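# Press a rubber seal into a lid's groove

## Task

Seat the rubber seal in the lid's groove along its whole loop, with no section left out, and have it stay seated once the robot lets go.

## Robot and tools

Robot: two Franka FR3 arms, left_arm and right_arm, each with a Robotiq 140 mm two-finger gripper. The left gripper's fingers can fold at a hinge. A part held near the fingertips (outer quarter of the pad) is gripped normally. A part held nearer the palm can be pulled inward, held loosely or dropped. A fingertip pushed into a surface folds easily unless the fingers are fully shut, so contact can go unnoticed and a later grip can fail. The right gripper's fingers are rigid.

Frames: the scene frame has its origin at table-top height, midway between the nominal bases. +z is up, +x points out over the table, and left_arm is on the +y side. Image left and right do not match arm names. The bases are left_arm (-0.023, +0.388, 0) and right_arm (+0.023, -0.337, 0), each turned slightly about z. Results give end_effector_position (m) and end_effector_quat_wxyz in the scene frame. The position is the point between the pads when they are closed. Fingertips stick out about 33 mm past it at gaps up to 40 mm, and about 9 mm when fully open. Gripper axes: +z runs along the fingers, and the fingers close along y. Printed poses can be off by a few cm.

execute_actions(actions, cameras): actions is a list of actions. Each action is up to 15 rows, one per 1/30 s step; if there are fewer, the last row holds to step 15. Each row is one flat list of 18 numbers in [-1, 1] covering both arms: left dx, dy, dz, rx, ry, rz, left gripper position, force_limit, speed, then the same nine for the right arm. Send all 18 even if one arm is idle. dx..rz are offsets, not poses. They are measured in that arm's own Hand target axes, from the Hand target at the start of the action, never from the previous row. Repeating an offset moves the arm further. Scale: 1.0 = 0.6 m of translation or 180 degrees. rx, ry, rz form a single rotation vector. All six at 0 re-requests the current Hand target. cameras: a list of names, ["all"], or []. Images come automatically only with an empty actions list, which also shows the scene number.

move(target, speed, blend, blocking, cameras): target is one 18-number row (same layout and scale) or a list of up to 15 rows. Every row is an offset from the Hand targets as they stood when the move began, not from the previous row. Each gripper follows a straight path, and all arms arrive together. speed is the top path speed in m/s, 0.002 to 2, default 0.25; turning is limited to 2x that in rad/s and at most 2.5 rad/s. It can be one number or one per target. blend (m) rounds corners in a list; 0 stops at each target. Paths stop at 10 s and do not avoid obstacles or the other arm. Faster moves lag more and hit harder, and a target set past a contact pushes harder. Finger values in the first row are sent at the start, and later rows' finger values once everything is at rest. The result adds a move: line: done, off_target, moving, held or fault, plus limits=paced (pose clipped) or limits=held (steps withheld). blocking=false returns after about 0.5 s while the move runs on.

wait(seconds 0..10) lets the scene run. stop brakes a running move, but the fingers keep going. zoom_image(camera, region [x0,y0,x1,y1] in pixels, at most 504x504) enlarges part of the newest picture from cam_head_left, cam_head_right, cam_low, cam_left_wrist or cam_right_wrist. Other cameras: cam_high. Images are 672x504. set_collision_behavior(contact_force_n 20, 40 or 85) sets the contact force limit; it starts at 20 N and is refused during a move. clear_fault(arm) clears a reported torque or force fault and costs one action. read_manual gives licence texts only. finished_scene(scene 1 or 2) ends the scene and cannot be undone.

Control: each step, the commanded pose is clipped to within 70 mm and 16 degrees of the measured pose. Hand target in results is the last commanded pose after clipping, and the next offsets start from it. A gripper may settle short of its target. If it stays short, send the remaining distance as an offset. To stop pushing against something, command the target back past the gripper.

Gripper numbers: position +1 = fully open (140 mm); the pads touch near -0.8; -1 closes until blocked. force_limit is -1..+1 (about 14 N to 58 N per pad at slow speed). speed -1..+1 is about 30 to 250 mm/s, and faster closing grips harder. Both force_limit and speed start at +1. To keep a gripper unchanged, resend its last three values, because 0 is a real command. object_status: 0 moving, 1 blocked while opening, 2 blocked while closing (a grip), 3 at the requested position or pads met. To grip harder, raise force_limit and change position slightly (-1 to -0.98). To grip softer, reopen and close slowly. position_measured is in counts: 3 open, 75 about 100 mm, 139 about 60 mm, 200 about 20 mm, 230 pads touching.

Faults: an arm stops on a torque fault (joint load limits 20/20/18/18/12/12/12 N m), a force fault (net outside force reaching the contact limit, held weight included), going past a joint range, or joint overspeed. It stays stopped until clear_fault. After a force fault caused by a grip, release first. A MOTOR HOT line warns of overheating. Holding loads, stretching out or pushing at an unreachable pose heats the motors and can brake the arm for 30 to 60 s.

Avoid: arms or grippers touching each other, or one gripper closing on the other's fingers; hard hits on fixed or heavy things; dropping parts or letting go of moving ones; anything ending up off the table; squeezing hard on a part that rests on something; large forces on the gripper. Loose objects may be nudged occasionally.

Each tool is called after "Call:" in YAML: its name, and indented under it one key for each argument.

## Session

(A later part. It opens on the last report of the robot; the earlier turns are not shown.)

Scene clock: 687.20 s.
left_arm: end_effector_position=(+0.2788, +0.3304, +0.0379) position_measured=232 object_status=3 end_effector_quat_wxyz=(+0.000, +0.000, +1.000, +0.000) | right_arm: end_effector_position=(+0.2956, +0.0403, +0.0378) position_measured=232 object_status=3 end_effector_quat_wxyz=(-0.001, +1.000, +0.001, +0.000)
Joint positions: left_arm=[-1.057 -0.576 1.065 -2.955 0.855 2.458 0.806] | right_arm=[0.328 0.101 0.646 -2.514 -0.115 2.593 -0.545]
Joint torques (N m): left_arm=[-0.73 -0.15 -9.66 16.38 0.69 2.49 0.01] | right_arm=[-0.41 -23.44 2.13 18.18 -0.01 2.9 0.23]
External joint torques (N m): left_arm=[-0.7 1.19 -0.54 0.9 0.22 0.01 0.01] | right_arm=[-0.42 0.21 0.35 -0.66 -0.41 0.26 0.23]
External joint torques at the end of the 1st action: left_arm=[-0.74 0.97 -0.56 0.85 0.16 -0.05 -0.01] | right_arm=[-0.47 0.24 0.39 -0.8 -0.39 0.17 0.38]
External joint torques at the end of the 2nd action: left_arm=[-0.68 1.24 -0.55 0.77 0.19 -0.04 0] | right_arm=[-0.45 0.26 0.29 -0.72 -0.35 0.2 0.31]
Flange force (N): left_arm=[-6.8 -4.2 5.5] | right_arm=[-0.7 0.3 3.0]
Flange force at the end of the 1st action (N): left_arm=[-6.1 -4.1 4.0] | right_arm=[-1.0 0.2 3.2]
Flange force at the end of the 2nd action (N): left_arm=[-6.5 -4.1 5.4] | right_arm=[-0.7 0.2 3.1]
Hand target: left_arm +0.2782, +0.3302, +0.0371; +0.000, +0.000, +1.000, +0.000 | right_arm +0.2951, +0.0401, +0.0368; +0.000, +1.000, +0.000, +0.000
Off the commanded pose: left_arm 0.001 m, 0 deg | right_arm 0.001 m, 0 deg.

Call:
execute_actions:
  actions:
    - [[0,0,0.0017,0,0,0,-1,-1,-0.5,0,0,0.0017,0,0,0,-1,-1,-0.5]]
    - [[0,0,0.0017,0,0,0,-1,-1,-0.5,0,0,0.0017,0,0,0,-1,-1,-0.5]]
    - [[0,0,0.0017,0,0,0,-1,-1,-0.5,0,0,0.0017,0,0,0,-1,-1,-0.5]]

Scene clock: 692.33 s.
left_arm: end_effector_position=(+0.2787, +0.3304, +0.0354) position_measured=232 object_status=3 end_effector_quat_wxyz=(+0.000, +0.000, +1.000, +0.000) | right_arm: end_effector_position=(+0.2956, +0.0405, +0.0375) position_measured=232 object_status=3 end_effector_quat_wxyz=(+0.000, +1.000, +0.002, +0.002)
Joint positions: left_arm=[-1.061 -0.562 1.072 -2.955 0.855 2.472 0.806] | right_arm=[0.33 0.102 0.646 -2.514 -0.124 2.594 -0.538]
Joint torques (N m): left_arm=[-1.37 1.3 -8.34 14.91 0.95 2.99 0.02] | right_arm=[-0.64 -23.94 2.37 18.64 0.26 2.83 0.05]
External joint torques (N m): left_arm=[-1.35 2.72 0.62 -0.44 0.47 0.51 0.02] | right_arm=[-0.6 -0.32 0.62 -0.16 -0.16 0.19 0.05]
External joint torques at the end of the 1st action: left_arm=[-0.65 1.14 -0.5 0.89 0.24 -0.07 -0.01] | right_arm=[-0.58 1.45 0 -0.74 -0.51 0.66 0.22]
External joint torques at the end of the 2nd action: left_arm=[-0.75 1.44 -0.51 0.87 0.26 -0.08 0] | right_arm=[-0.91 3.03 -0.41 -0.81 -0.63 1.04 0.17]
External joint torques when the fault began: right_arm=[-0.97 4.35 -0.66 -1.48 -0.51 0.93 0.2]
Flange force (N): left_arm=[-12.8 -6.9 21.9] | right_arm=[-1.1 1.7 -0.8]
Flange force at the end of the 1st action (N): left_arm=[-6.4 -3.8 5.0] | right_arm=[1.6 -2.2 8.5]
Flange force at the end of the 2nd action (N): left_arm=[-7.5 -4.5 6.7] | right_arm=[4.7 -5.3 15.0]
Flange force when the fault began (N): right_arm=[5.8 -6.5 18.8]
Hand target: left_arm +0.2782, +0.3302, +0.0340; +0.000, +0.000, +1.000, +0.000 | right_arm +0.2956, +0.0405, +0.0375; +0.000, +1.000, +0.002, +0.002 (not the last commanded pose)
Tool commands: left_gripper/position=-1.0 left_gripper/force_limit=-1.0 left_gripper/speed=-0.5 right_gripper/position=-1.0 right_gripper/force_limit=-1.0 right_gripper/speed=-0.498039
Off the commanded pose: left_arm 0.002 m, 0 deg | right_arm 0.004 m, 0 deg.
FORCE FAULT: contact force on the right arm reached its limit, and that arm stopped. The contact can be on any part of that arm, not only on its tool. That arm is still stopped at the end of this call. While its stop runs, that arm takes no new command, but execute_actions still moves its gripper.
CLEAR FAULT: the right arm stays stopped (Reflex) until you call clear_fault(arm="right_arm").

Call:
execute_actions:
  actions:
    - [[0,0,-0.012,0,0,0,-1,-1,-0.5,0,0,0,0,0,0,-1,-1,-0.5]]

Call:
clear_fault:
  arm: "right_arm"

Call:
set_collision_behavior:
  contact_force_n: 40

Scene clock: 702.30 s.
left_arm: end_effector_position=(+0.2784, +0.3302, +0.0407) position_measured=232 object_status=3 end_effector_quat_wxyz=(+0.001, +0.001, +1.000, +0.001) | right_arm: end_effector_position=(+0.2956, +0.0405, +0.0375) position_measured=232 object_status=3 end_effector_quat_wxyz=(+0.000, +1.000, +0.002, +0.002)
Joint positions: left_arm=[-1.048 -0.588 1.051 -2.956 0.852 2.444 0.806] | right_arm=[0.33 0.102 0.646 -2.514 -0.124 2.594 -0.538]
Joint velocities: left_arm=[0 0 -0.001 0.001 0 -0.004 0.002] | right_arm=[within noise]
Joint torques (N m): left_arm=[-0.25 -1.32 -10.39 16.95 0.28 2.06 0] | right_arm=[-0.62 -23.92 2.41 18.63 0.26 2.81 0.07]
External joint torques (N m): left_arm=[-0.23 0.01 -1.19 1.27 -0.2 -0.43 0] | right_arm=[-0.67 -0.21 0.56 -0.23 -0.14 0.17 0.07]
Flange force (N): left_arm=[-1.3 -2.0 -6.1] | right_arm=[-0.9 1.6 -0.5]
Hand target: left_arm +0.2782, +0.3302, +0.0412; +0.000, +0.000, +1.000, +0.000 | right_arm +0.2956, +0.0405, +0.0375; +0.000, +1.000, +0.002, +0.002
Tool commands: left_gripper/position=-1.0 left_gripper/force_limit=-1.0 left_gripper/speed=-0.5 right_gripper/position=-1.0 right_gripper/force_limit=-1.0 right_gripper/speed=-0.498039
Off the commanded pose: left_arm 0.001 m, 0 deg.
FORCE FAULT, CONTINUED: the right arm was still stopped when this call began, by the force fault that an earlier result reported. That arm ran no command of this call; its gripper did. That arm is still stopped at the end of this call. While its stop runs, that arm takes no new command, but execute_actions still moves its gripper.
CLEAR FAULT: the right arm stays stopped (Reflex) until you call clear_fault(arm="right_arm").

Scene clock: 702.33 s.
left_arm: end_effector_position=(+0.2784, +0.3302, +0.0407) position_measured=232 object_status=3 end_effector_quat_wxyz=(+0.001, +0.001, +1.000, +0.001) | right_arm: end_effector_position=(+0.2956, +0.0405, +0.0375) position_measured=232 object_status=3 end_effector_quat_wxyz=(+0.000, +1.000, +0.002, +0.002)
Joint positions: left_arm=[-1.048 -0.588 1.051 -2.956 0.852 2.444 0.806] | right_arm=[0.33 0.102 0.646 -2.514 -0.124 2.594 -0.538]
Joint velocities: left_arm=[0 0 -0.001 0.001 0 -0.003 0] | right_arm=[within noise]
Joint torques (N m): left_arm=[-0.16 -1.31 -10.39 16.95 0.28 2.01 0.02] | right_arm=[-0.58 -23.91 2.41 18.64 0.27 2.81 0.03]
External joint torques (N m): left_arm=[-0.17 0.03 -1.22 1.27 -0.2 -0.47 0.02] | right_arm=[-0.63 -0.27 0.57 -0.15 -0.13 0.17 0.03]
Flange force (N): left_arm=[-1.1 -1.8 -6.5] | right_arm=[-0.9 1.6 -0.8]
Hand target: left_arm +0.2782, +0.3302, +0.0412; +0.000, +0.000, +1.000, +0.000 | right_arm +0.2956, +0.0405, +0.0375; +0.000, +1.000, +0.002, +0.002
Tool commands: left_gripper/position=-1.0 left_gripper/force_limit=-1.0 left_gripper/speed=-0.5 right_gripper/position=-1.0 right_gripper/force_limit=-1.0 right_gripper/speed=-0.498039
Off the commanded pose: left_arm 0.001 m, 0 deg.
FORCE FAULT, CONTINUED: the right arm's stop, for the force fault that an earlier result reported, is over. The call counts as one of the actions that you can send in this scene. That arm's target is now where it stood when the stop ended, not its last command. That arm accepts commands again.
CLEAR FAULT: your call cleared the right arm's force fault. If the contact force or a joint's load stays at its limit, that arm stops again.

Set on each arm: contact force limit 40 N; load limits (N m) waist: 35, shoulder: 35, upper arm roll: 32, elbow: 30, forearm roll: 12, wrist pitch: 12, wrist roll: 12.

Call:
move:
  target:
    - [0, 0, -0.0247, 0, 0, 0, -1.0, -1.0, -0.5, 0, 0, -0.0308, 0, 0, 0, -1.0, -1.0, -0.5]
    - [-0.003, -0.0585, -0.0247, 0, 0, 0, -0.444, -1.0, -0.5, -0.0193, -0.0623, -0.0308, 0, 0, 0, -0.444, -1.0, -0.5]
  speed: 0.1
  cameras: ["cam_left_wrist", "cam_right_wrist", "cam_high"]

Scene clock: 760.03 s.
left_arm: end_effector_position=(+0.2790, +0.2956, +0.0557) position_measured=185 object_status=0 end_effector_quat_wxyz=(-0.001, +0.004, +1.000, +0.001) | right_arm: end_effector_position=(+0.2841, +0.0781, +0.0563) position_measured=185 object_status=0 end_effector_quat_wxyz=(-0.001, +1.000, +0.003, +0.002)
Joint positions: left_arm=[-1.127 -0.595 0.982 -2.928 0.772 2.407 0.75] | right_arm=[0.385 0.12 0.659 -2.428 -0.131 2.523 -0.472]
Joint torques (N m): left_arm=[-0.61 -1.09 -10.18 18.42 0.4 2.39 -0.21] | right_arm=[-0.3 -24.72 2.59 20.1 0.04 2.46 0.26]
External joint torques (N m): left_arm=[-0.62 1.01 -0.99 1.56 -0.1 -0.1 -0.21] | right_arm=[-0.25 0.16 0.4 0.17 -0.41 -0.19 0.26]
Flange force (N): left_arm=[-6.5 -5.7 1.2] | right_arm=[0.8 -2.5 1.4]
Hand target: left_arm +0.2800, +0.2951, +0.0560; +0.000, +0.000, +1.000, +0.000 | right_arm +0.2838, +0.0778, +0.0559; +0.000, +1.000, +0.002, +0.002
Off the commanded pose: left_arm 0.001 m, 0 deg | right_arm 0.001 m, 0 deg.
move: done
camera_calibration:
cam_left_wrist: T_world_to_cam=[[0.0269462, 0.999596, 0.00907082, -0.294827], [0.938872, -0.0284226, 0.343091, -0.271071], [0.34321, -0.000728641, -0.939259, 0.101527], [0, 0, 0, 1]] pos_world=[0.227601, 0.287077, 0.191036]
cam_right_wrist: T_world_to_cam=[[0.0226824, -0.999648, -0.0137329, 0.083918], [-0.945042, -0.0259208, 0.325919, 0.261451], [-0.32616, 0.00558554, -0.945298, 0.288577], [0, 0, 0, 1]] pos_world=[0.339302, 0.0890536, 0.188732]
Images, in order (width x height): cam_high 672x504, cam_left_wrist 672x504, cam_right_wrist 672x504.

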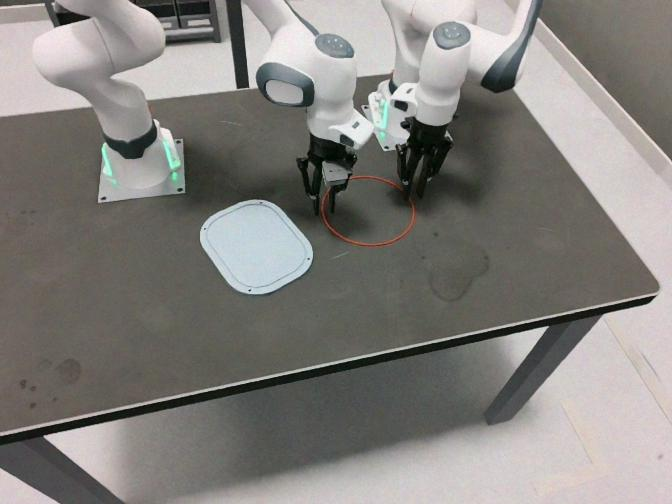

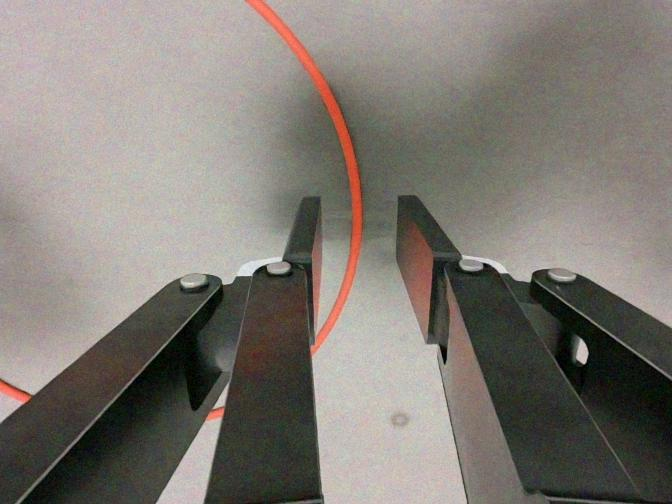

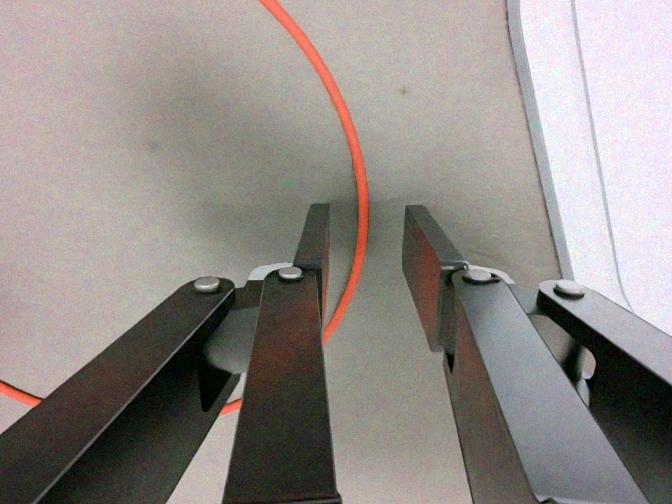

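Call:
move:
  target:
    - [0.0067, 0, 0, 0, 0, 0, -0.444, -1.0, -0.5, 0.0083, 0, 0, 0, 0, 0, -0.444, -1.0, -0.5]
    - [0.0067, 0, 0.0323, 0, 0, 0, -0.444, -1.0, -0.5, 0.0083, 0, 0.0298, 0, 0, 0, -0.444, -1.0, -0.5]
  speed: 0.04
  cameras: ["cam_left_wrist", "cam_right_wrist", "cam_low"]

Scene clock: 787.57 s.
left_arm: end_effector_position=(+0.2761, +0.2953, +0.0372) position_measured=185 object_status=3 end_effector_quat_wxyz=(+0.000, +0.002, +1.000, +0.000) | right_arm: end_effector_position=(+0.2891, +0.0777, +0.0387) position_measured=185 object_status=3 end_effector_quat_wxyz=(+0.000, +1.000, +0.004, +0.001)
Joint positions: left_arm=[-1.146 -0.516 1.021 -2.945 0.783 2.502 0.745] | right_arm=[0.404 0.177 0.625 -2.42 -0.192 2.556 -0.439]
Joint velocities: left_arm=[0 -0.001 -0.001 0 -0.001 0.005 0] | right_arm=[0.001 0.001 -0.001 -0.001 -0.002 0.001 0.006]
Joint torques (N m): left_arm=[-0.56 -1.81 -8.88 17.23 0.6 2.42 -0.17] | right_arm=[-0.23 -26.63 3.31 18.87 0.04 2.87 0.18]
External joint torques (N m): left_arm=[-0.57 1.16 -0.73 1.24 0.16 -0.06 -0.17] | right_arm=[-0.35 -0.07 0.02 -0.3 -0.38 0.23 0.18]
Flange force (N): left_arm=[-6.0 -4.9 4.0] | right_arm=[-0.4 0.6 1.7]
Hand target: left_arm +0.2759, +0.2951, +0.0366; +0.000, +0.000, +1.000, +0.000 | right_arm +0.2888, +0.0778, +0.0380; +0.000, +1.000, +0.002, +0.002
Off the commanded pose: left_arm 0.001 m, 0 deg | right_arm 0.001 m, 0 deg.
move: done
camera_calibration:
cam_left_wrist: T_world_to_cam=[[0.0242457, 0.999672, 0.00830338, -0.293562], [0.938626, -0.0256223, 0.343984, -0.262782], [0.344084, -0.000546368, -0.938939, 0.0847831], [0, 0, 0, 1]] pos_world=[0.2246, 0.286779, 0.172437]
cam_right_wrist: T_world_to_cam=[[0.0240119, -0.999649, -0.0111635, 0.0826584], [-0.944595, -0.0263432, 0.327178, 0.271801], [-0.327358, 0.00268879, -0.944897, 0.274137], [0, 0, 0, 1]] pos_world=[0.344498, 0.0890525, 0.171027]
Images, in order (width x height): cam_low 672x504, cam_left_wrist 672x504, cam_right_wrist 672x504.

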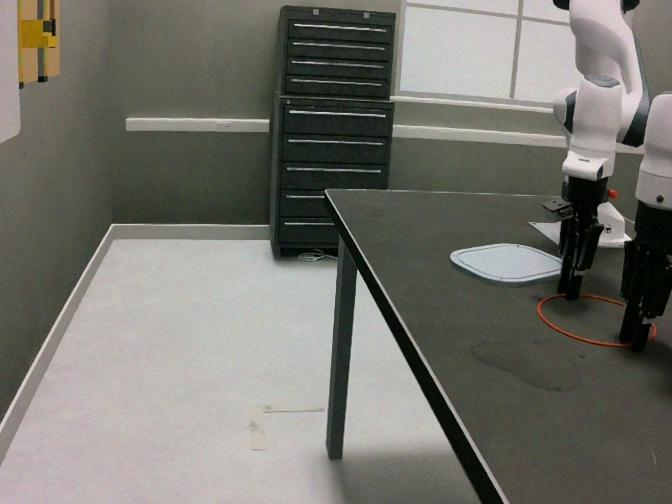

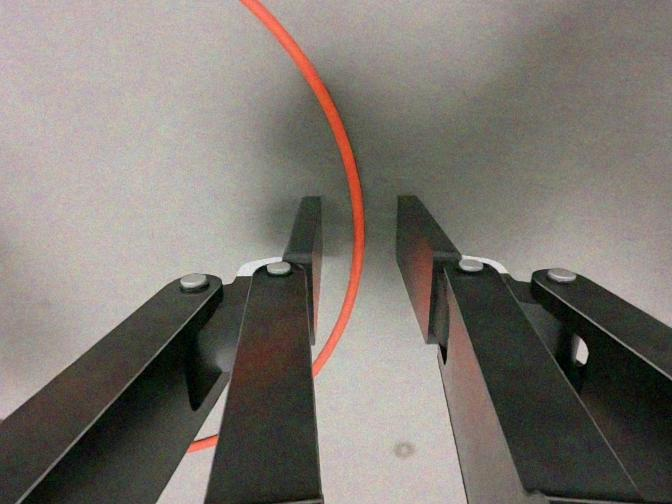

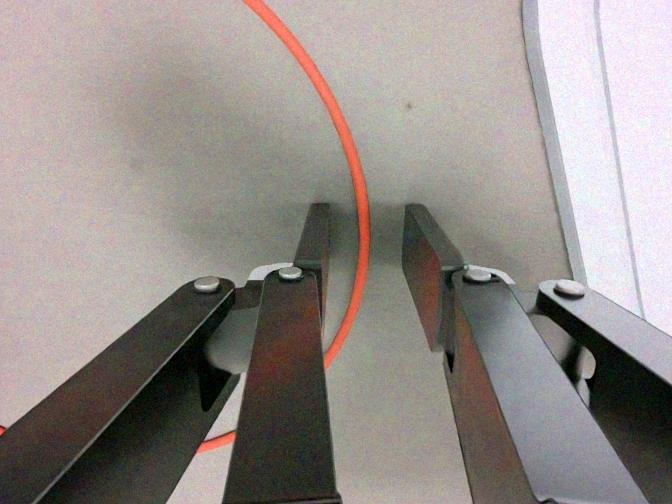

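Call:
execute_actions:
  actions:
    - [[0,0,0,0,0,0,-1,-1,-1,0,0,0,0,0,0,-1,-1,-1]]
    - [[0,0,0,0,0,0,-1,-1,-1,0,0,0,0,0,0,-1,-1,-1]]
    - [[0,0,0,0,0,0,-1,-1,-1,0,0,0,0,0,0,-1,-1,-1]]
    - [[0,0,0,0,0,0,-1,-1,-1,0,0,0,0,0,0,-1,-1,-1]]
    - [[0,0,0,0,0,0,-1,-1,-1,0,0,0,0,0,0,-1,-1,-1]]
  cameras: ["cam_left_wrist", "cam_right_wrist", "cam_high"]

Scene clock: 797.40 s.
left_arm: end_effector_position=(+0.2763, +0.2952, +0.0372) position_measured=225 object_status=2 end_effector_quat_wxyz=(+0.000, +0.002, +1.000, +0.000) | right_arm: end_effector_position=(+0.2892, +0.0778, +0.0387) position_measured=225 object_status=2 end_effector_quat_wxyz=(+0.000, +1.000, +0.003, +0.001)
Joint positions: left_arm=[-1.146 -0.515 1.021 -2.945 0.783 2.504 0.745] | right_arm=[0.405 0.177 0.624 -2.42 -0.192 2.556 -0.437]
Joint torques (N m): left_arm=[-0.47 -1.82 -8.85 17.14 0.6 2.42 -0.12] | right_arm=[-0.21 -26.71 3.39 18.77 0.1 2.86 0.23]
External joint torques (N m): left_arm=[-0.47 1.19 -0.7 1.12 0.15 -0.08 -0.12] | right_arm=[-0.25 -0.1 0.19 -0.43 -0.33 0.22 0.23]
External joint torques at the end of the 1st action: left_arm=[-0.5 1.19 -0.74 1.18 0.15 -0.06 -0.15] | right_arm=[-0.43 -0.04 0.09 -0.45 -0.39 0.22 0.32]
External joint torques at the end of the 2nd action: left_arm=[-0.5 1.14 -0.75 1.19 0.17 -0.08 -0.16] | right_arm=[0.04 -0.11 0.31 -0.34 -0.37 0.24 0.27]
External joint torques at the end of the 3rd action: left_arm=[-0.48 1.18 -0.7 1.18 0.15 -0.07 -0.14] | right_arm=[-0.04 -0.1 0.32 -0.37 -0.37 0.22 0.3]
External joint torques at the end of the 4th action: left_arm=[-0.55 1.16 -0.79 1.15 0.17 -0.06 -0.16] | right_arm=[-0.27 -0.17 0.18 -0.47 -0.33 0.21 0.27]
Flange force (N): left_arm=[-5.6 -4.5 4.0] | right_arm=[-1.0 0.9 1.4]
Flange force at the end of the 1st action (N): left_arm=[-5.7 -4.7 4.1] | right_arm=[-0.8 0.7 1.9]
Flange force at the end of the 2nd action (N): left_arm=[-5.5 -4.6 3.7] | right_arm=[-1.2 0.1 1.7]
Flange force at the end of the 3rd action (N): left_arm=[-5.7 -4.6 4.0] | right_arm=[-1.2 0.2 1.7]
Flange force at the end of the 4th action (N): left_arm=[-5.5 -4.8 3.9] | right_arm=[-1.2 1.1 1.3]
Hand target: left_arm +0.2759, +0.2951, +0.0366; +0.000, +0.000, +1.000, +0.000 | right_arm +0.2888, +0.0778, +0.0380; +0.000, +1.000, +0.002, +0.002
Off the commanded pose: left_arm 0.001 m, 0 deg | right_arm 0.001 m, 0 deg.
camera_calibration:
cam_left_wrist: T_world_to_cam=[[0.0241931, 0.999676, 0.00787414, -0.293381], [0.93841, -0.0254246, 0.344587, -0.26299], [0.344676, -0.000947466, -0.938721, 0.0846937], [0, 0, 0, 1]] pos_world=[0.224698, 0.28668, 0.172437]
cam_right_wrist: T_world_to_cam=[[0.0222732, -0.999688, -0.0112803, 0.083275], [-0.94474, -0.0247374, 0.326887, 0.271758], [-0.327064, 0.00337616, -0.944996, 0.273994], [0, 0, 0, 1]] pos_world=[0.3445, 0.0890466, 0.171028]
Images, in order (width x height): cam_high 672x504, cam_left_wrist 672x504, cam_right_wrist 672x504.

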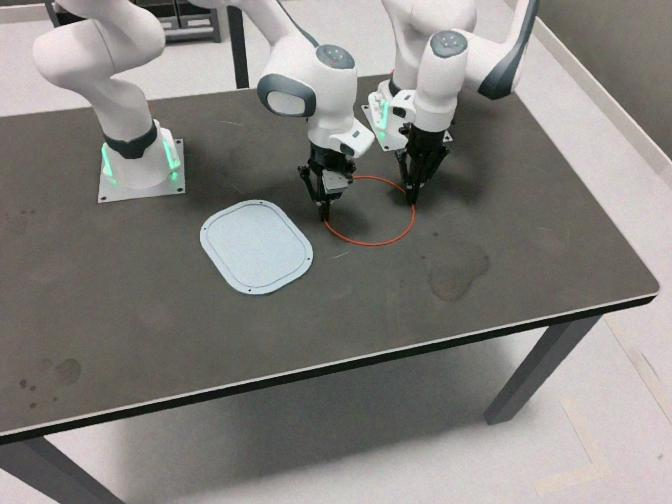

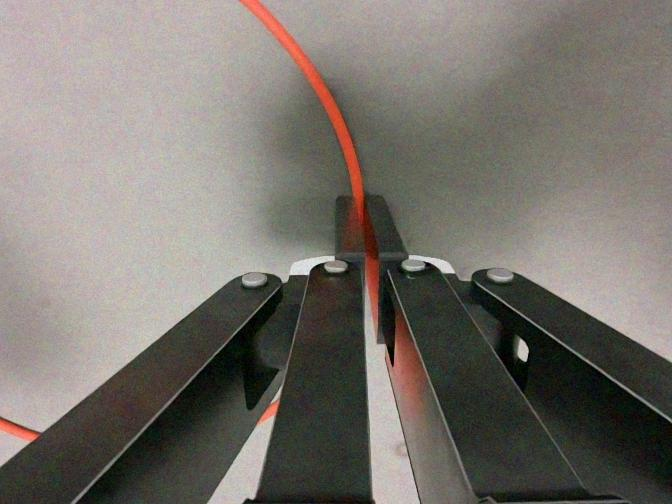

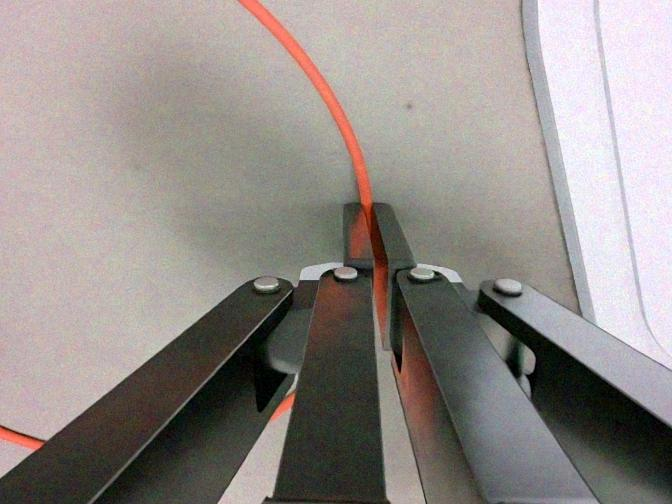

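Call:
move:
  target: [0, 0, -0.05, 0, 0, 0, -1.0, -1.0, -1.0, 0, 0, -0.05, 0, 0, 0, -1.0, -1.0, -1.0]
  speed: 0.06
  cameras: ["all"]

Scene clock: 803.63 s.
left_arm: end_effector_position=(+0.2756, +0.2951, +0.0658) position_measured=225 object_status=2 end_effector_quat_wxyz=(+0.000, -0.001, +1.000, +0.001) | right_arm: end_effector_position=(+0.2887, +0.0782, +0.0675) position_measured=225 object_status=2 end_effector_quat_wxyz=(+0.000, +1.000, +0.001, +0.003)
Joint positions: left_arm=[-1.092 -0.637 0.932 -2.935 0.752 2.365 0.745] | right_arm=[0.384 0.097 0.657 -2.414 -0.106 2.491 -0.492]
Joint velocities: left_arm=[0.001 0 0.002 -0.001 0 -0.003 -0.001] | right_arm=[0 -0.001 0.002 -0.001 0.001 -0.001 -0.006]
Joint torques (N m): left_arm=[-0.51 -2.03 -10.12 18.65 0.52 2.07 0.15] | right_arm=[-0.99 -25.56 2.86 20.13 0.62 2.42 -0.24]
External joint torques (N m): left_arm=[-0.48 -0.01 -0.76 1.32 -0.01 -0.41 0.15] | right_arm=[-1.03 -0.98 0.99 -0.21 0.15 -0.22 -0.24]
Flange force (N): left_arm=[-2.8 -2.1 -4.1] | right_arm=[-2.2 5.3 -5.1]
Hand target: left_arm +0.2759, +0.2951, +0.0666; +0.000, +0.000, +1.000, +0.000 | right_arm +0.2887, +0.0779, +0.0680; +0.000, +1.000, +0.002, +0.002
Off the commanded pose: left_arm 0.001 m, 0 deg | right_arm 0.001 m, 0 deg.
move: done
camera_calibration:
cam_left_wrist: T_world_to_cam=[[0.0171258, 0.999804, 0.00992387, -0.291651], [0.938579, -0.0194966, 0.344513, -0.273987], [0.344639, 0.00341427, -0.938729, 0.110415], [0, 0, 0, 1]] pos_world=[0.2241, 0.285875, 0.200936]
cam_right_wrist: T_world_to_cam=[[0.0182789, -0.999767, -0.0115096, 0.0852303], [-0.945574, -0.0210265, 0.324729, 0.262013], [-0.324895, 0.00494754, -0.945737, 0.300441], [0, 0, 0, 1]] pos_world=[0.343806, 0.0892332, 0.200036]

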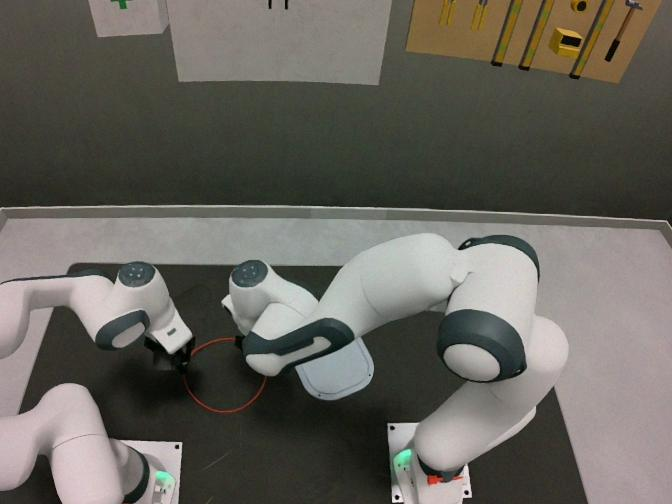

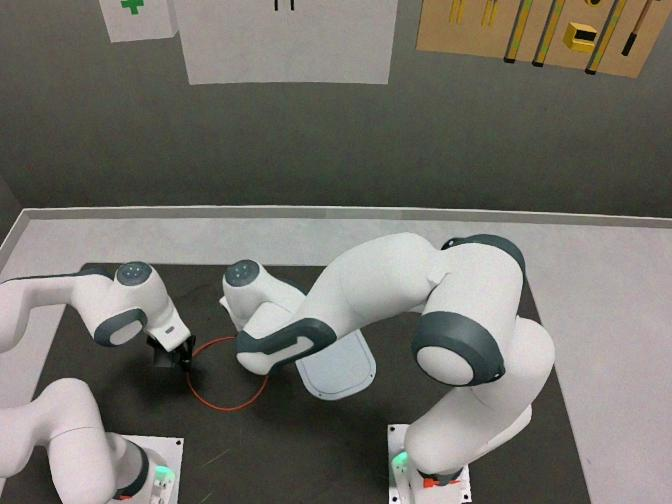

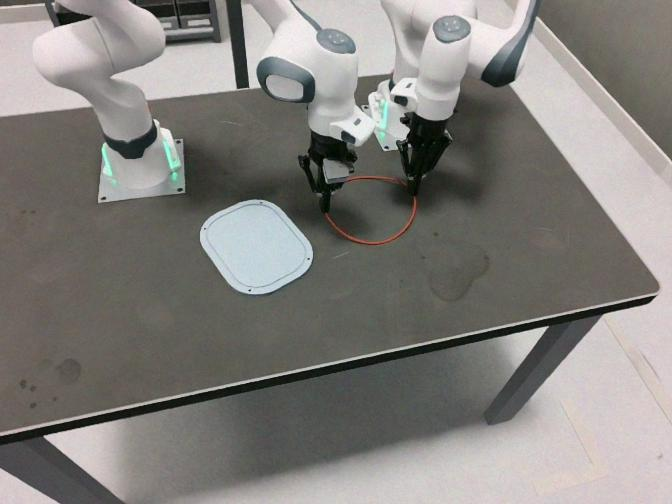

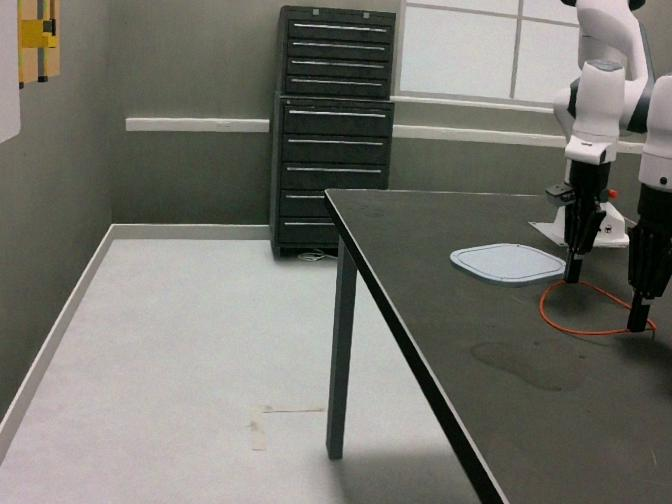

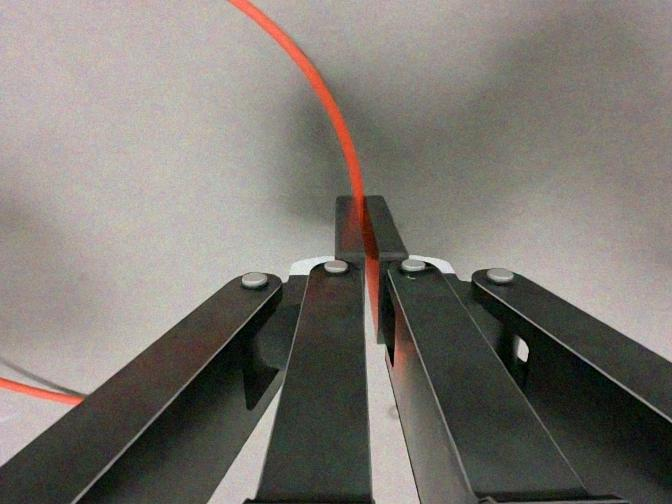

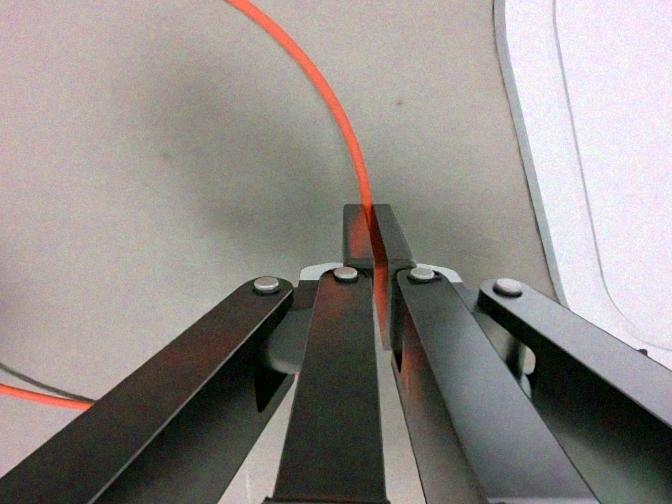

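Call:
zoom_image:
  camera: "cam_low"
  region: [430, 230, 672, 370]

Call:
zoom_image:
  camera: "cam_high"
  region: [280, 130, 460, 270]

Call:
zoom_image:
  camera: "cam_head_left"
  region: [140, 300, 400, 440]

Scaled by 2.083 from the camera's 672x504 image, which has a finer 960x720 frame.

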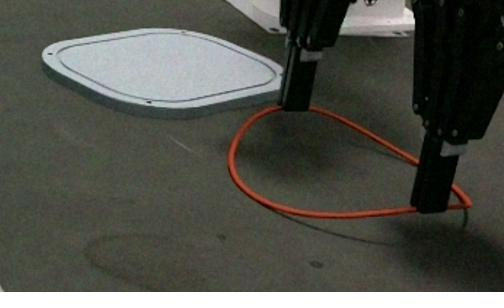

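Scaled by 2.800 from the camera's 672x504 image, which has a finer 960x720 frame.

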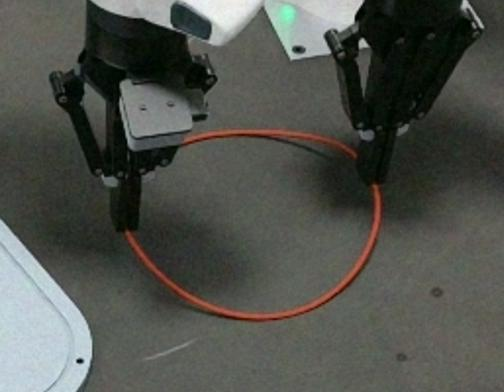

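Scaled by 1.938 from the camera's 672x504 image, which has a finer 960x720 frame.

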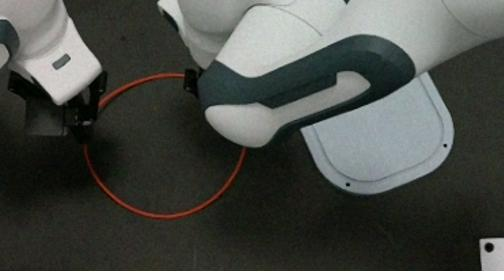

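Call:
move:
  target: [0, 0, -0.1, 0, 0, 0, -1.0, -1.0, -1.0, 0, 0, -0.1, 0, 0, 0, -1.0, -1.0, -1.0]
  speed: 0.08
  cameras: ["all"]

Call:
zoom_image:
  camera: "cam_low"
  region: [430, 200, 672, 370]

Scene clock: 815.93 s.
left_arm: end_effector_position=(+0.2756, +0.2951, +0.1255) position_measured=225 object_status=2 end_effector_quat_wxyz=(+0.000, -0.003, +1.000, +0.001) | right_arm: end_effector_position=(+0.2890, +0.0780, +0.1275) position_measured=225 object_status=2 end_effector_quat_wxyz=(+0.000, +1.000, +0.000, +0.003)
Joint positions: left_arm=[-1.054 -0.82 0.795 -2.879 0.664 2.123 0.762] | right_arm=[0.379 -0.049 0.666 -2.374 0.035 2.337 -0.594]
Joint velocities: left_arm=[within noise] | right_arm=[0 -0.001 0 -0.001 -0.002 -0.001 -0.007]
Joint torques (N m): left_arm=[-0.55 0.01 -11.71 21.38 0.66 2.03 0.26] | right_arm=[-0.59 -22.66 -0.52 22.24 0.72 2.46 -0.13]
External joint torques (N m): left_arm=[-0.54 0.01 -0.82 1.77 0.01 -0.44 0.26] | right_arm=[-0.53 -0.79 0.47 -0.17 0.15 -0.19 -0.13]
Flange force (N): left_arm=[-3.5 -2.1 -5.4] | right_arm=[-1.8 3.2 -2.3]
Hand target: left_arm +0.2759, +0.2950, +0.1266; +0.000, +0.000, +1.000, +0.000 | right_arm +0.2885, +0.0779, +0.1280; +0.000, +1.000, +0.002, +0.002
Off the commanded pose: left_arm 0.001 m, 0 deg | right_arm 0.001 m, 0 deg.
move: done
camera_calibration:
cam_left_wrist: T_world_to_cam=[[0.014131, 0.999845, 0.0105087, -0.291636], [0.938668, -0.0168862, 0.34441, -0.295331], [0.344534, 0.00499734, -0.938761, 0.16613], [0, 0, 0, 1]] pos_world=[0.224102, 0.285774, 0.260736]
cam_right_wrist: T_world_to_cam=[[0.017406, -0.999788, -0.0109836, 0.0858773], [-0.945691, -0.0200286, 0.324449, 0.242772], [-0.3246, 0.00473974, -0.94584, 0.357101], [0, 0, 0, 1]] pos_world=[0.344008, 0.0890289, 0.259937]

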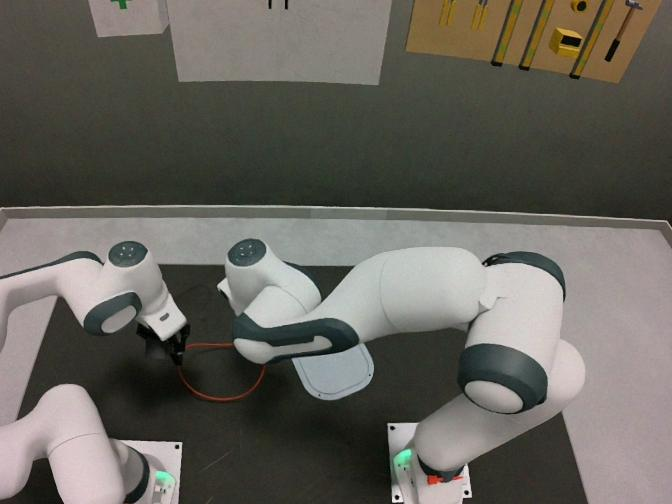

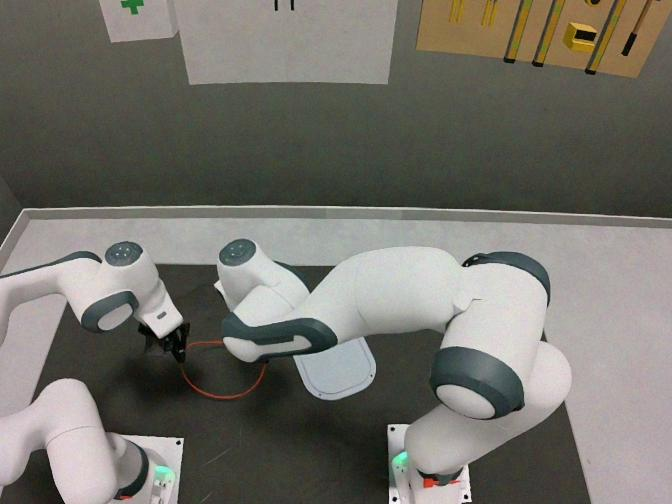

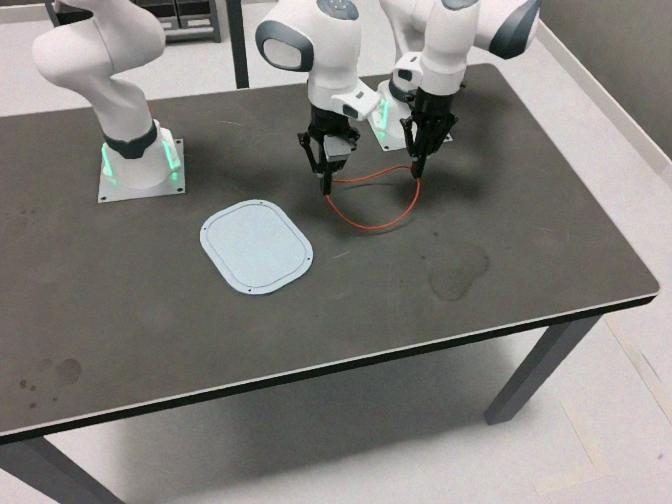

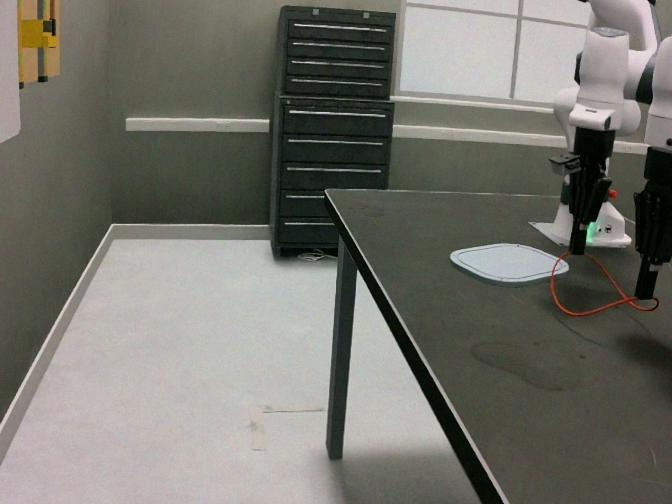

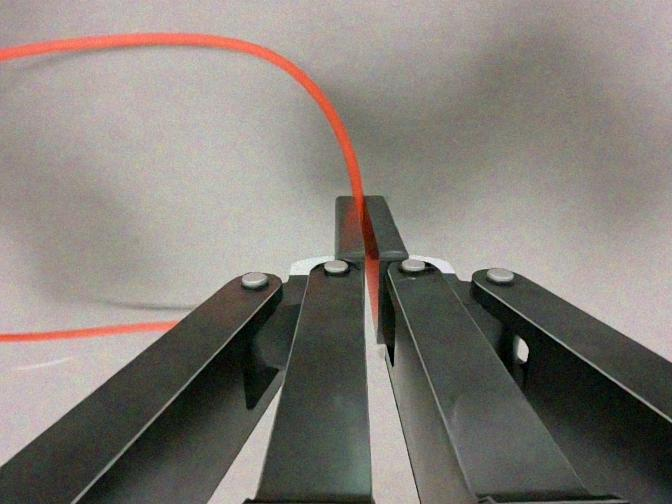

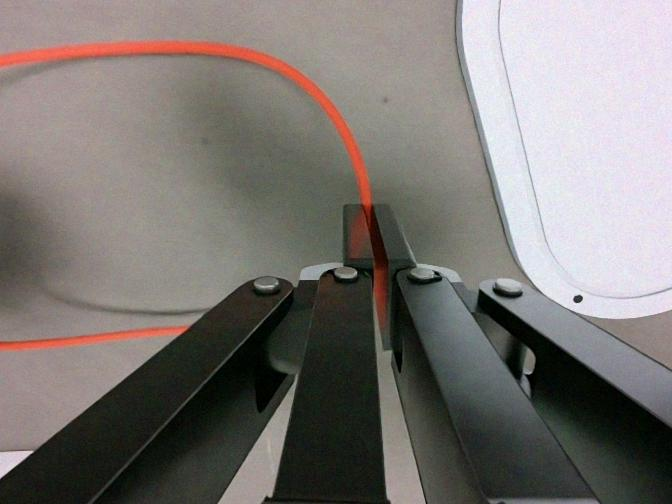

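Scaled by 2.083 from the camera's 672x504 image, which has a finer 960x720 frame.

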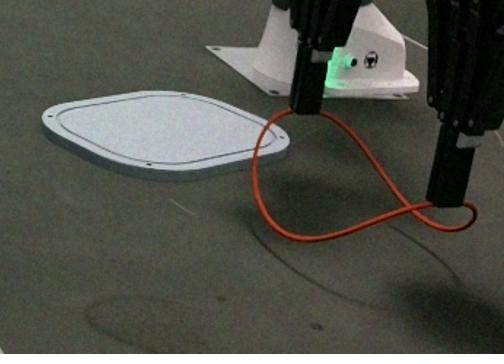

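Call:
move:
  target:
    - [0, 0, -0.1057, 0, 0, 0, -1.0, -1.0, -1.0, 0, 0, -0.1033, 0, 0, 0, -1.0, -1.0, -1.0]
    - [-0.0397, -0.5043, -0.1057, 0, 0, -0.125, -1.0, -1.0, -1.0, 0.1647, 0.4455, -0.1033, 0, 0, -0.125, -1.0, -1.0, -1.0]
  speed: 0.12
  blend: 0.02
  cameras: ["all"]

Call:
zoom_image:
  camera: "cam_low"
  region: [430, 150, 672, 320]

Scene clock: 909.53 s.
left_arm: end_effector_position=(+0.3001, -0.0075, +0.1902) position_measured=225 object_status=2 end_effector_quat_wxyz=(+0.001, -0.191, +0.982, -0.001) | right_arm: end_effector_position=(+0.3893, -0.1881, +0.1908) position_measured=225 object_status=2 end_effector_quat_wxyz=(-0.001, +0.981, +0.193, +0.003)
Joint positions: left_arm=[-1.392 -0.089 0.467 -2.243 0.05 2.165 0.264] | right_arm=[0.456 -0.437 -0.026 -2.599 -0.013 2.167 -1.562]
Joint velocities: left_arm=[0 -0.001 0 0.001 0.001 0.001 -0.005] | right_arm=[-0.001 -0.001 0.001 0 -0.001 0.001 -0.006]
Joint torques (N m): left_arm=[-0.52 -24.17 -1.87 25.48 0.36 2.08 -0.2] | right_arm=[-0.23 -17.04 0.16 23.42 0.32 2.49 -0.08]
External joint torques (N m): left_arm=[-0.64 0.52 -0.69 1.93 -0.26 -0.46 -0.2] | right_arm=[-0.17 -0.72 0.37 -0.49 -0.41 -0.18 -0.08]
Flange force (N): left_arm=[-0.8 -8.5 -3.3] | right_arm=[-3.9 0.1 -0.7]
Hand target: left_arm +0.2996, -0.0077, +0.1897; +0.000, -0.195, +0.981, +0.000 | right_arm +0.3883, -0.1889, +0.1905; +0.001, +0.980, +0.197, +0.002
Off the commanded pose: left_arm 0.001 m, 1 deg | right_arm 0.001 m, 1 deg.
move: done
camera_calibration:
cam_left_wrist: T_world_to_cam=[[-0.356391, 0.934317, 0.00605688, 0.12153], [0.877285, 0.332392, 0.346245, -0.325064], [0.32149, 0.128712, -0.938125, 0.227605], [0, 0, 0, 1]] pos_world=[0.255314, -0.0347942, 0.325337]
cam_right_wrist: T_world_to_cam=[[0.394238, -0.918928, -0.0121574, -0.312461], [-0.867723, -0.376562, 0.324435, 0.214399], [-0.30271, -0.117355, -0.94583, 0.419414], [0, 0, 0, 1]] pos_world=[0.436184, -0.157174, 0.323337]

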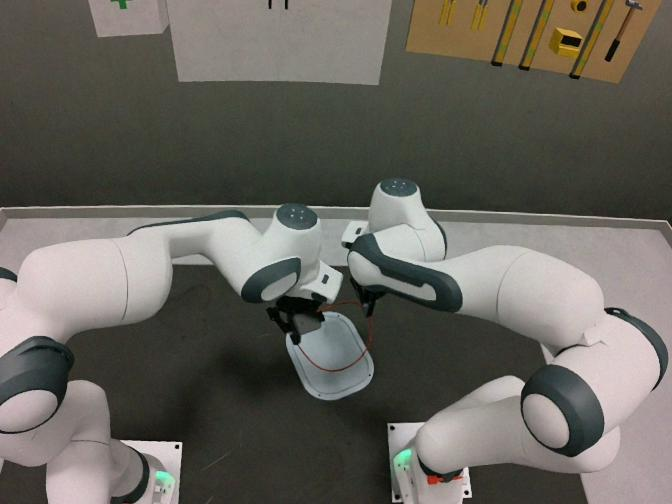

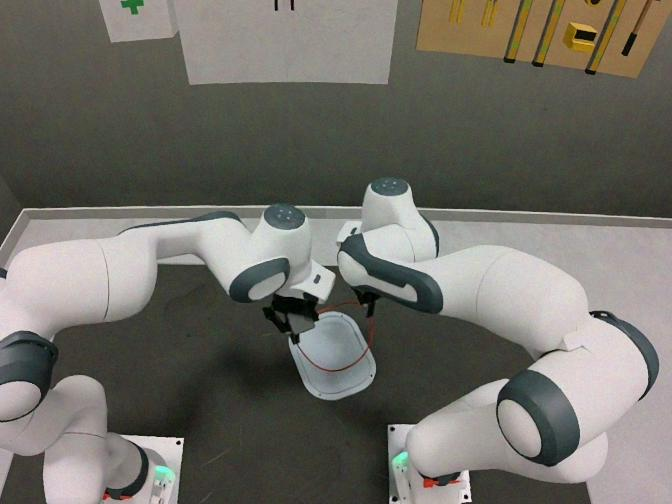

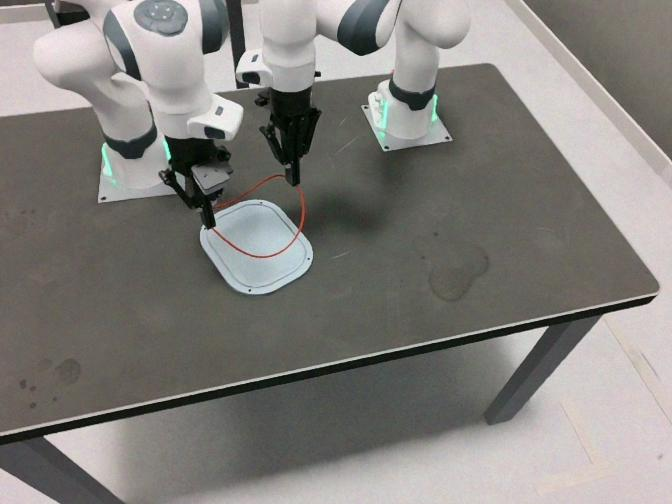

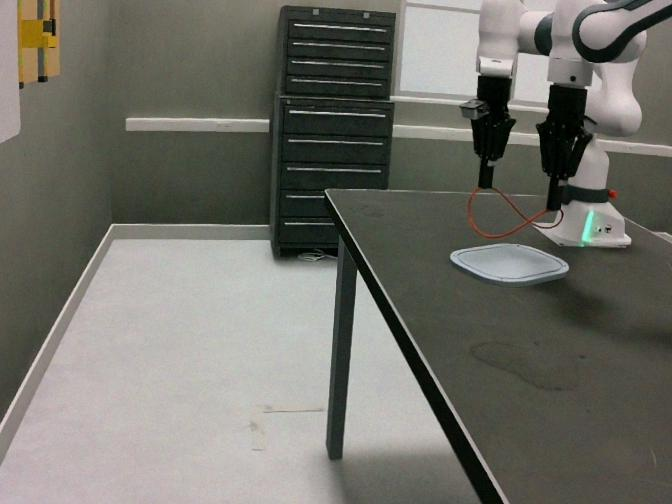

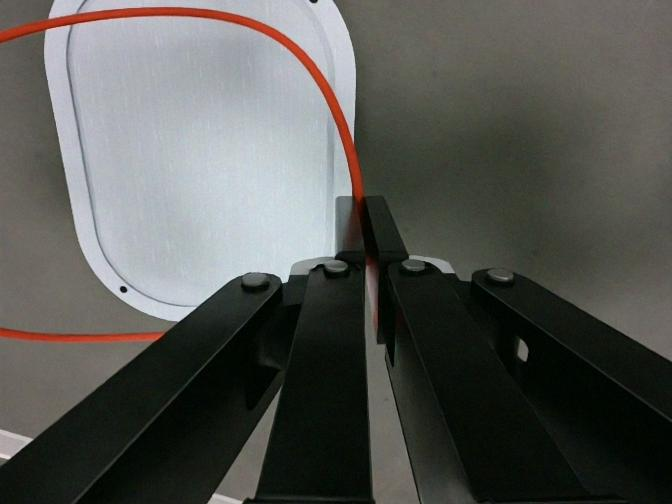

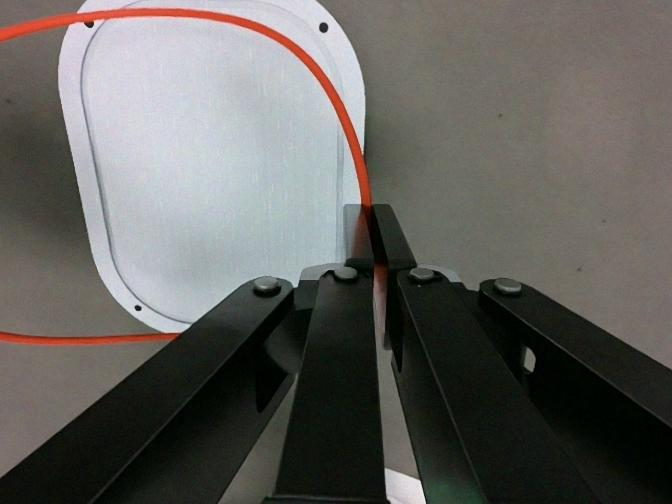

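Scaled by 2.083 from the camera's 672x504 image, which has a finer 960x720 frame.

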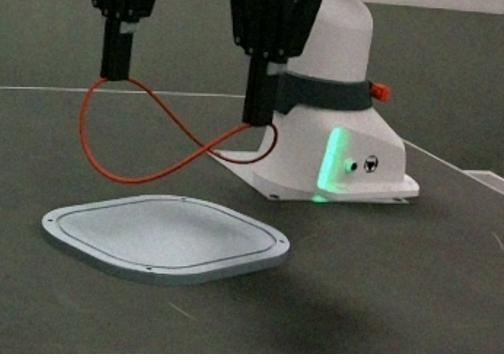

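Call:
zoom_image:
  camera: "cam_right_wrist"
  region: [40, 0, 400, 340]

Call:
zoom_image:
  camera: "cam_left_wrist"
  region: [20, 0, 380, 340]

Call:
zoom_image:
  camera: "cam_right_wrist"
  region: [300, 60, 400, 220]

Call:
zoom_image:
  camera: "cam_left_wrist"
  region: [290, 60, 390, 220]

Scaled by 1.400 from the camera's 672x504 image, which has a finer 960x720 frame.

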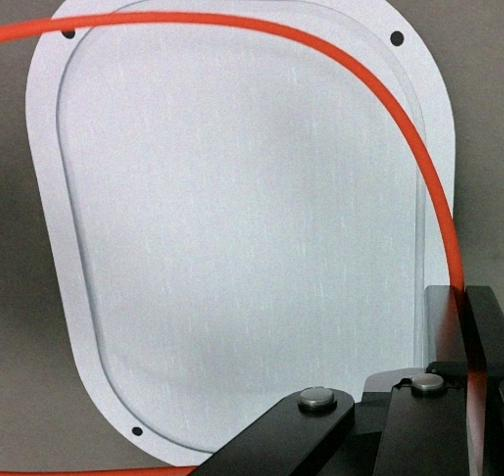

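Scaled by 1.400 from the camera's 672x504 image, which has a finer 960x720 frame.

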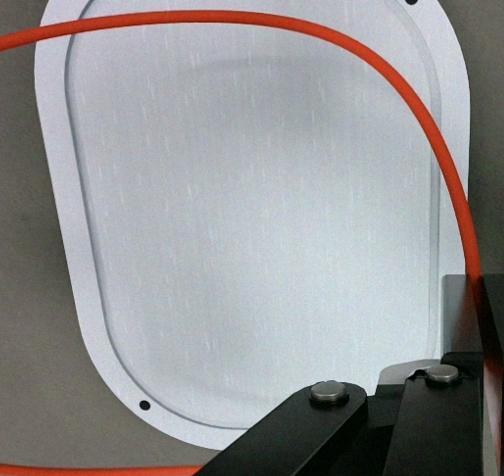

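Scaled by 3.150 from the camera's 672x504 image, which has a finer 960x720 frame.

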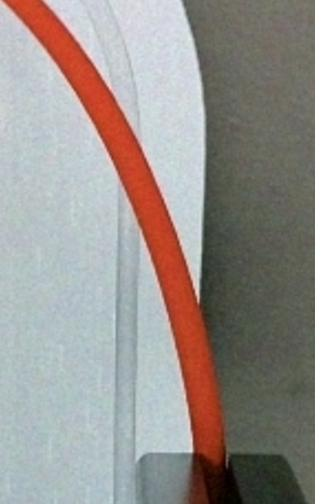

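Scaled by 3.150 from the camera's 672x504 image, which has a finer 960x720 frame.

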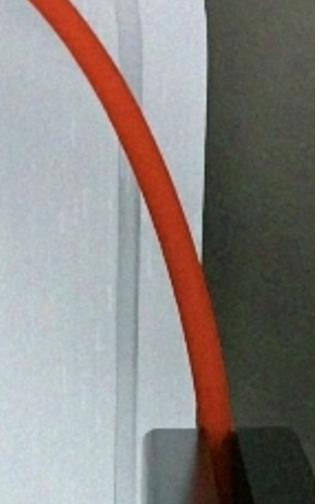

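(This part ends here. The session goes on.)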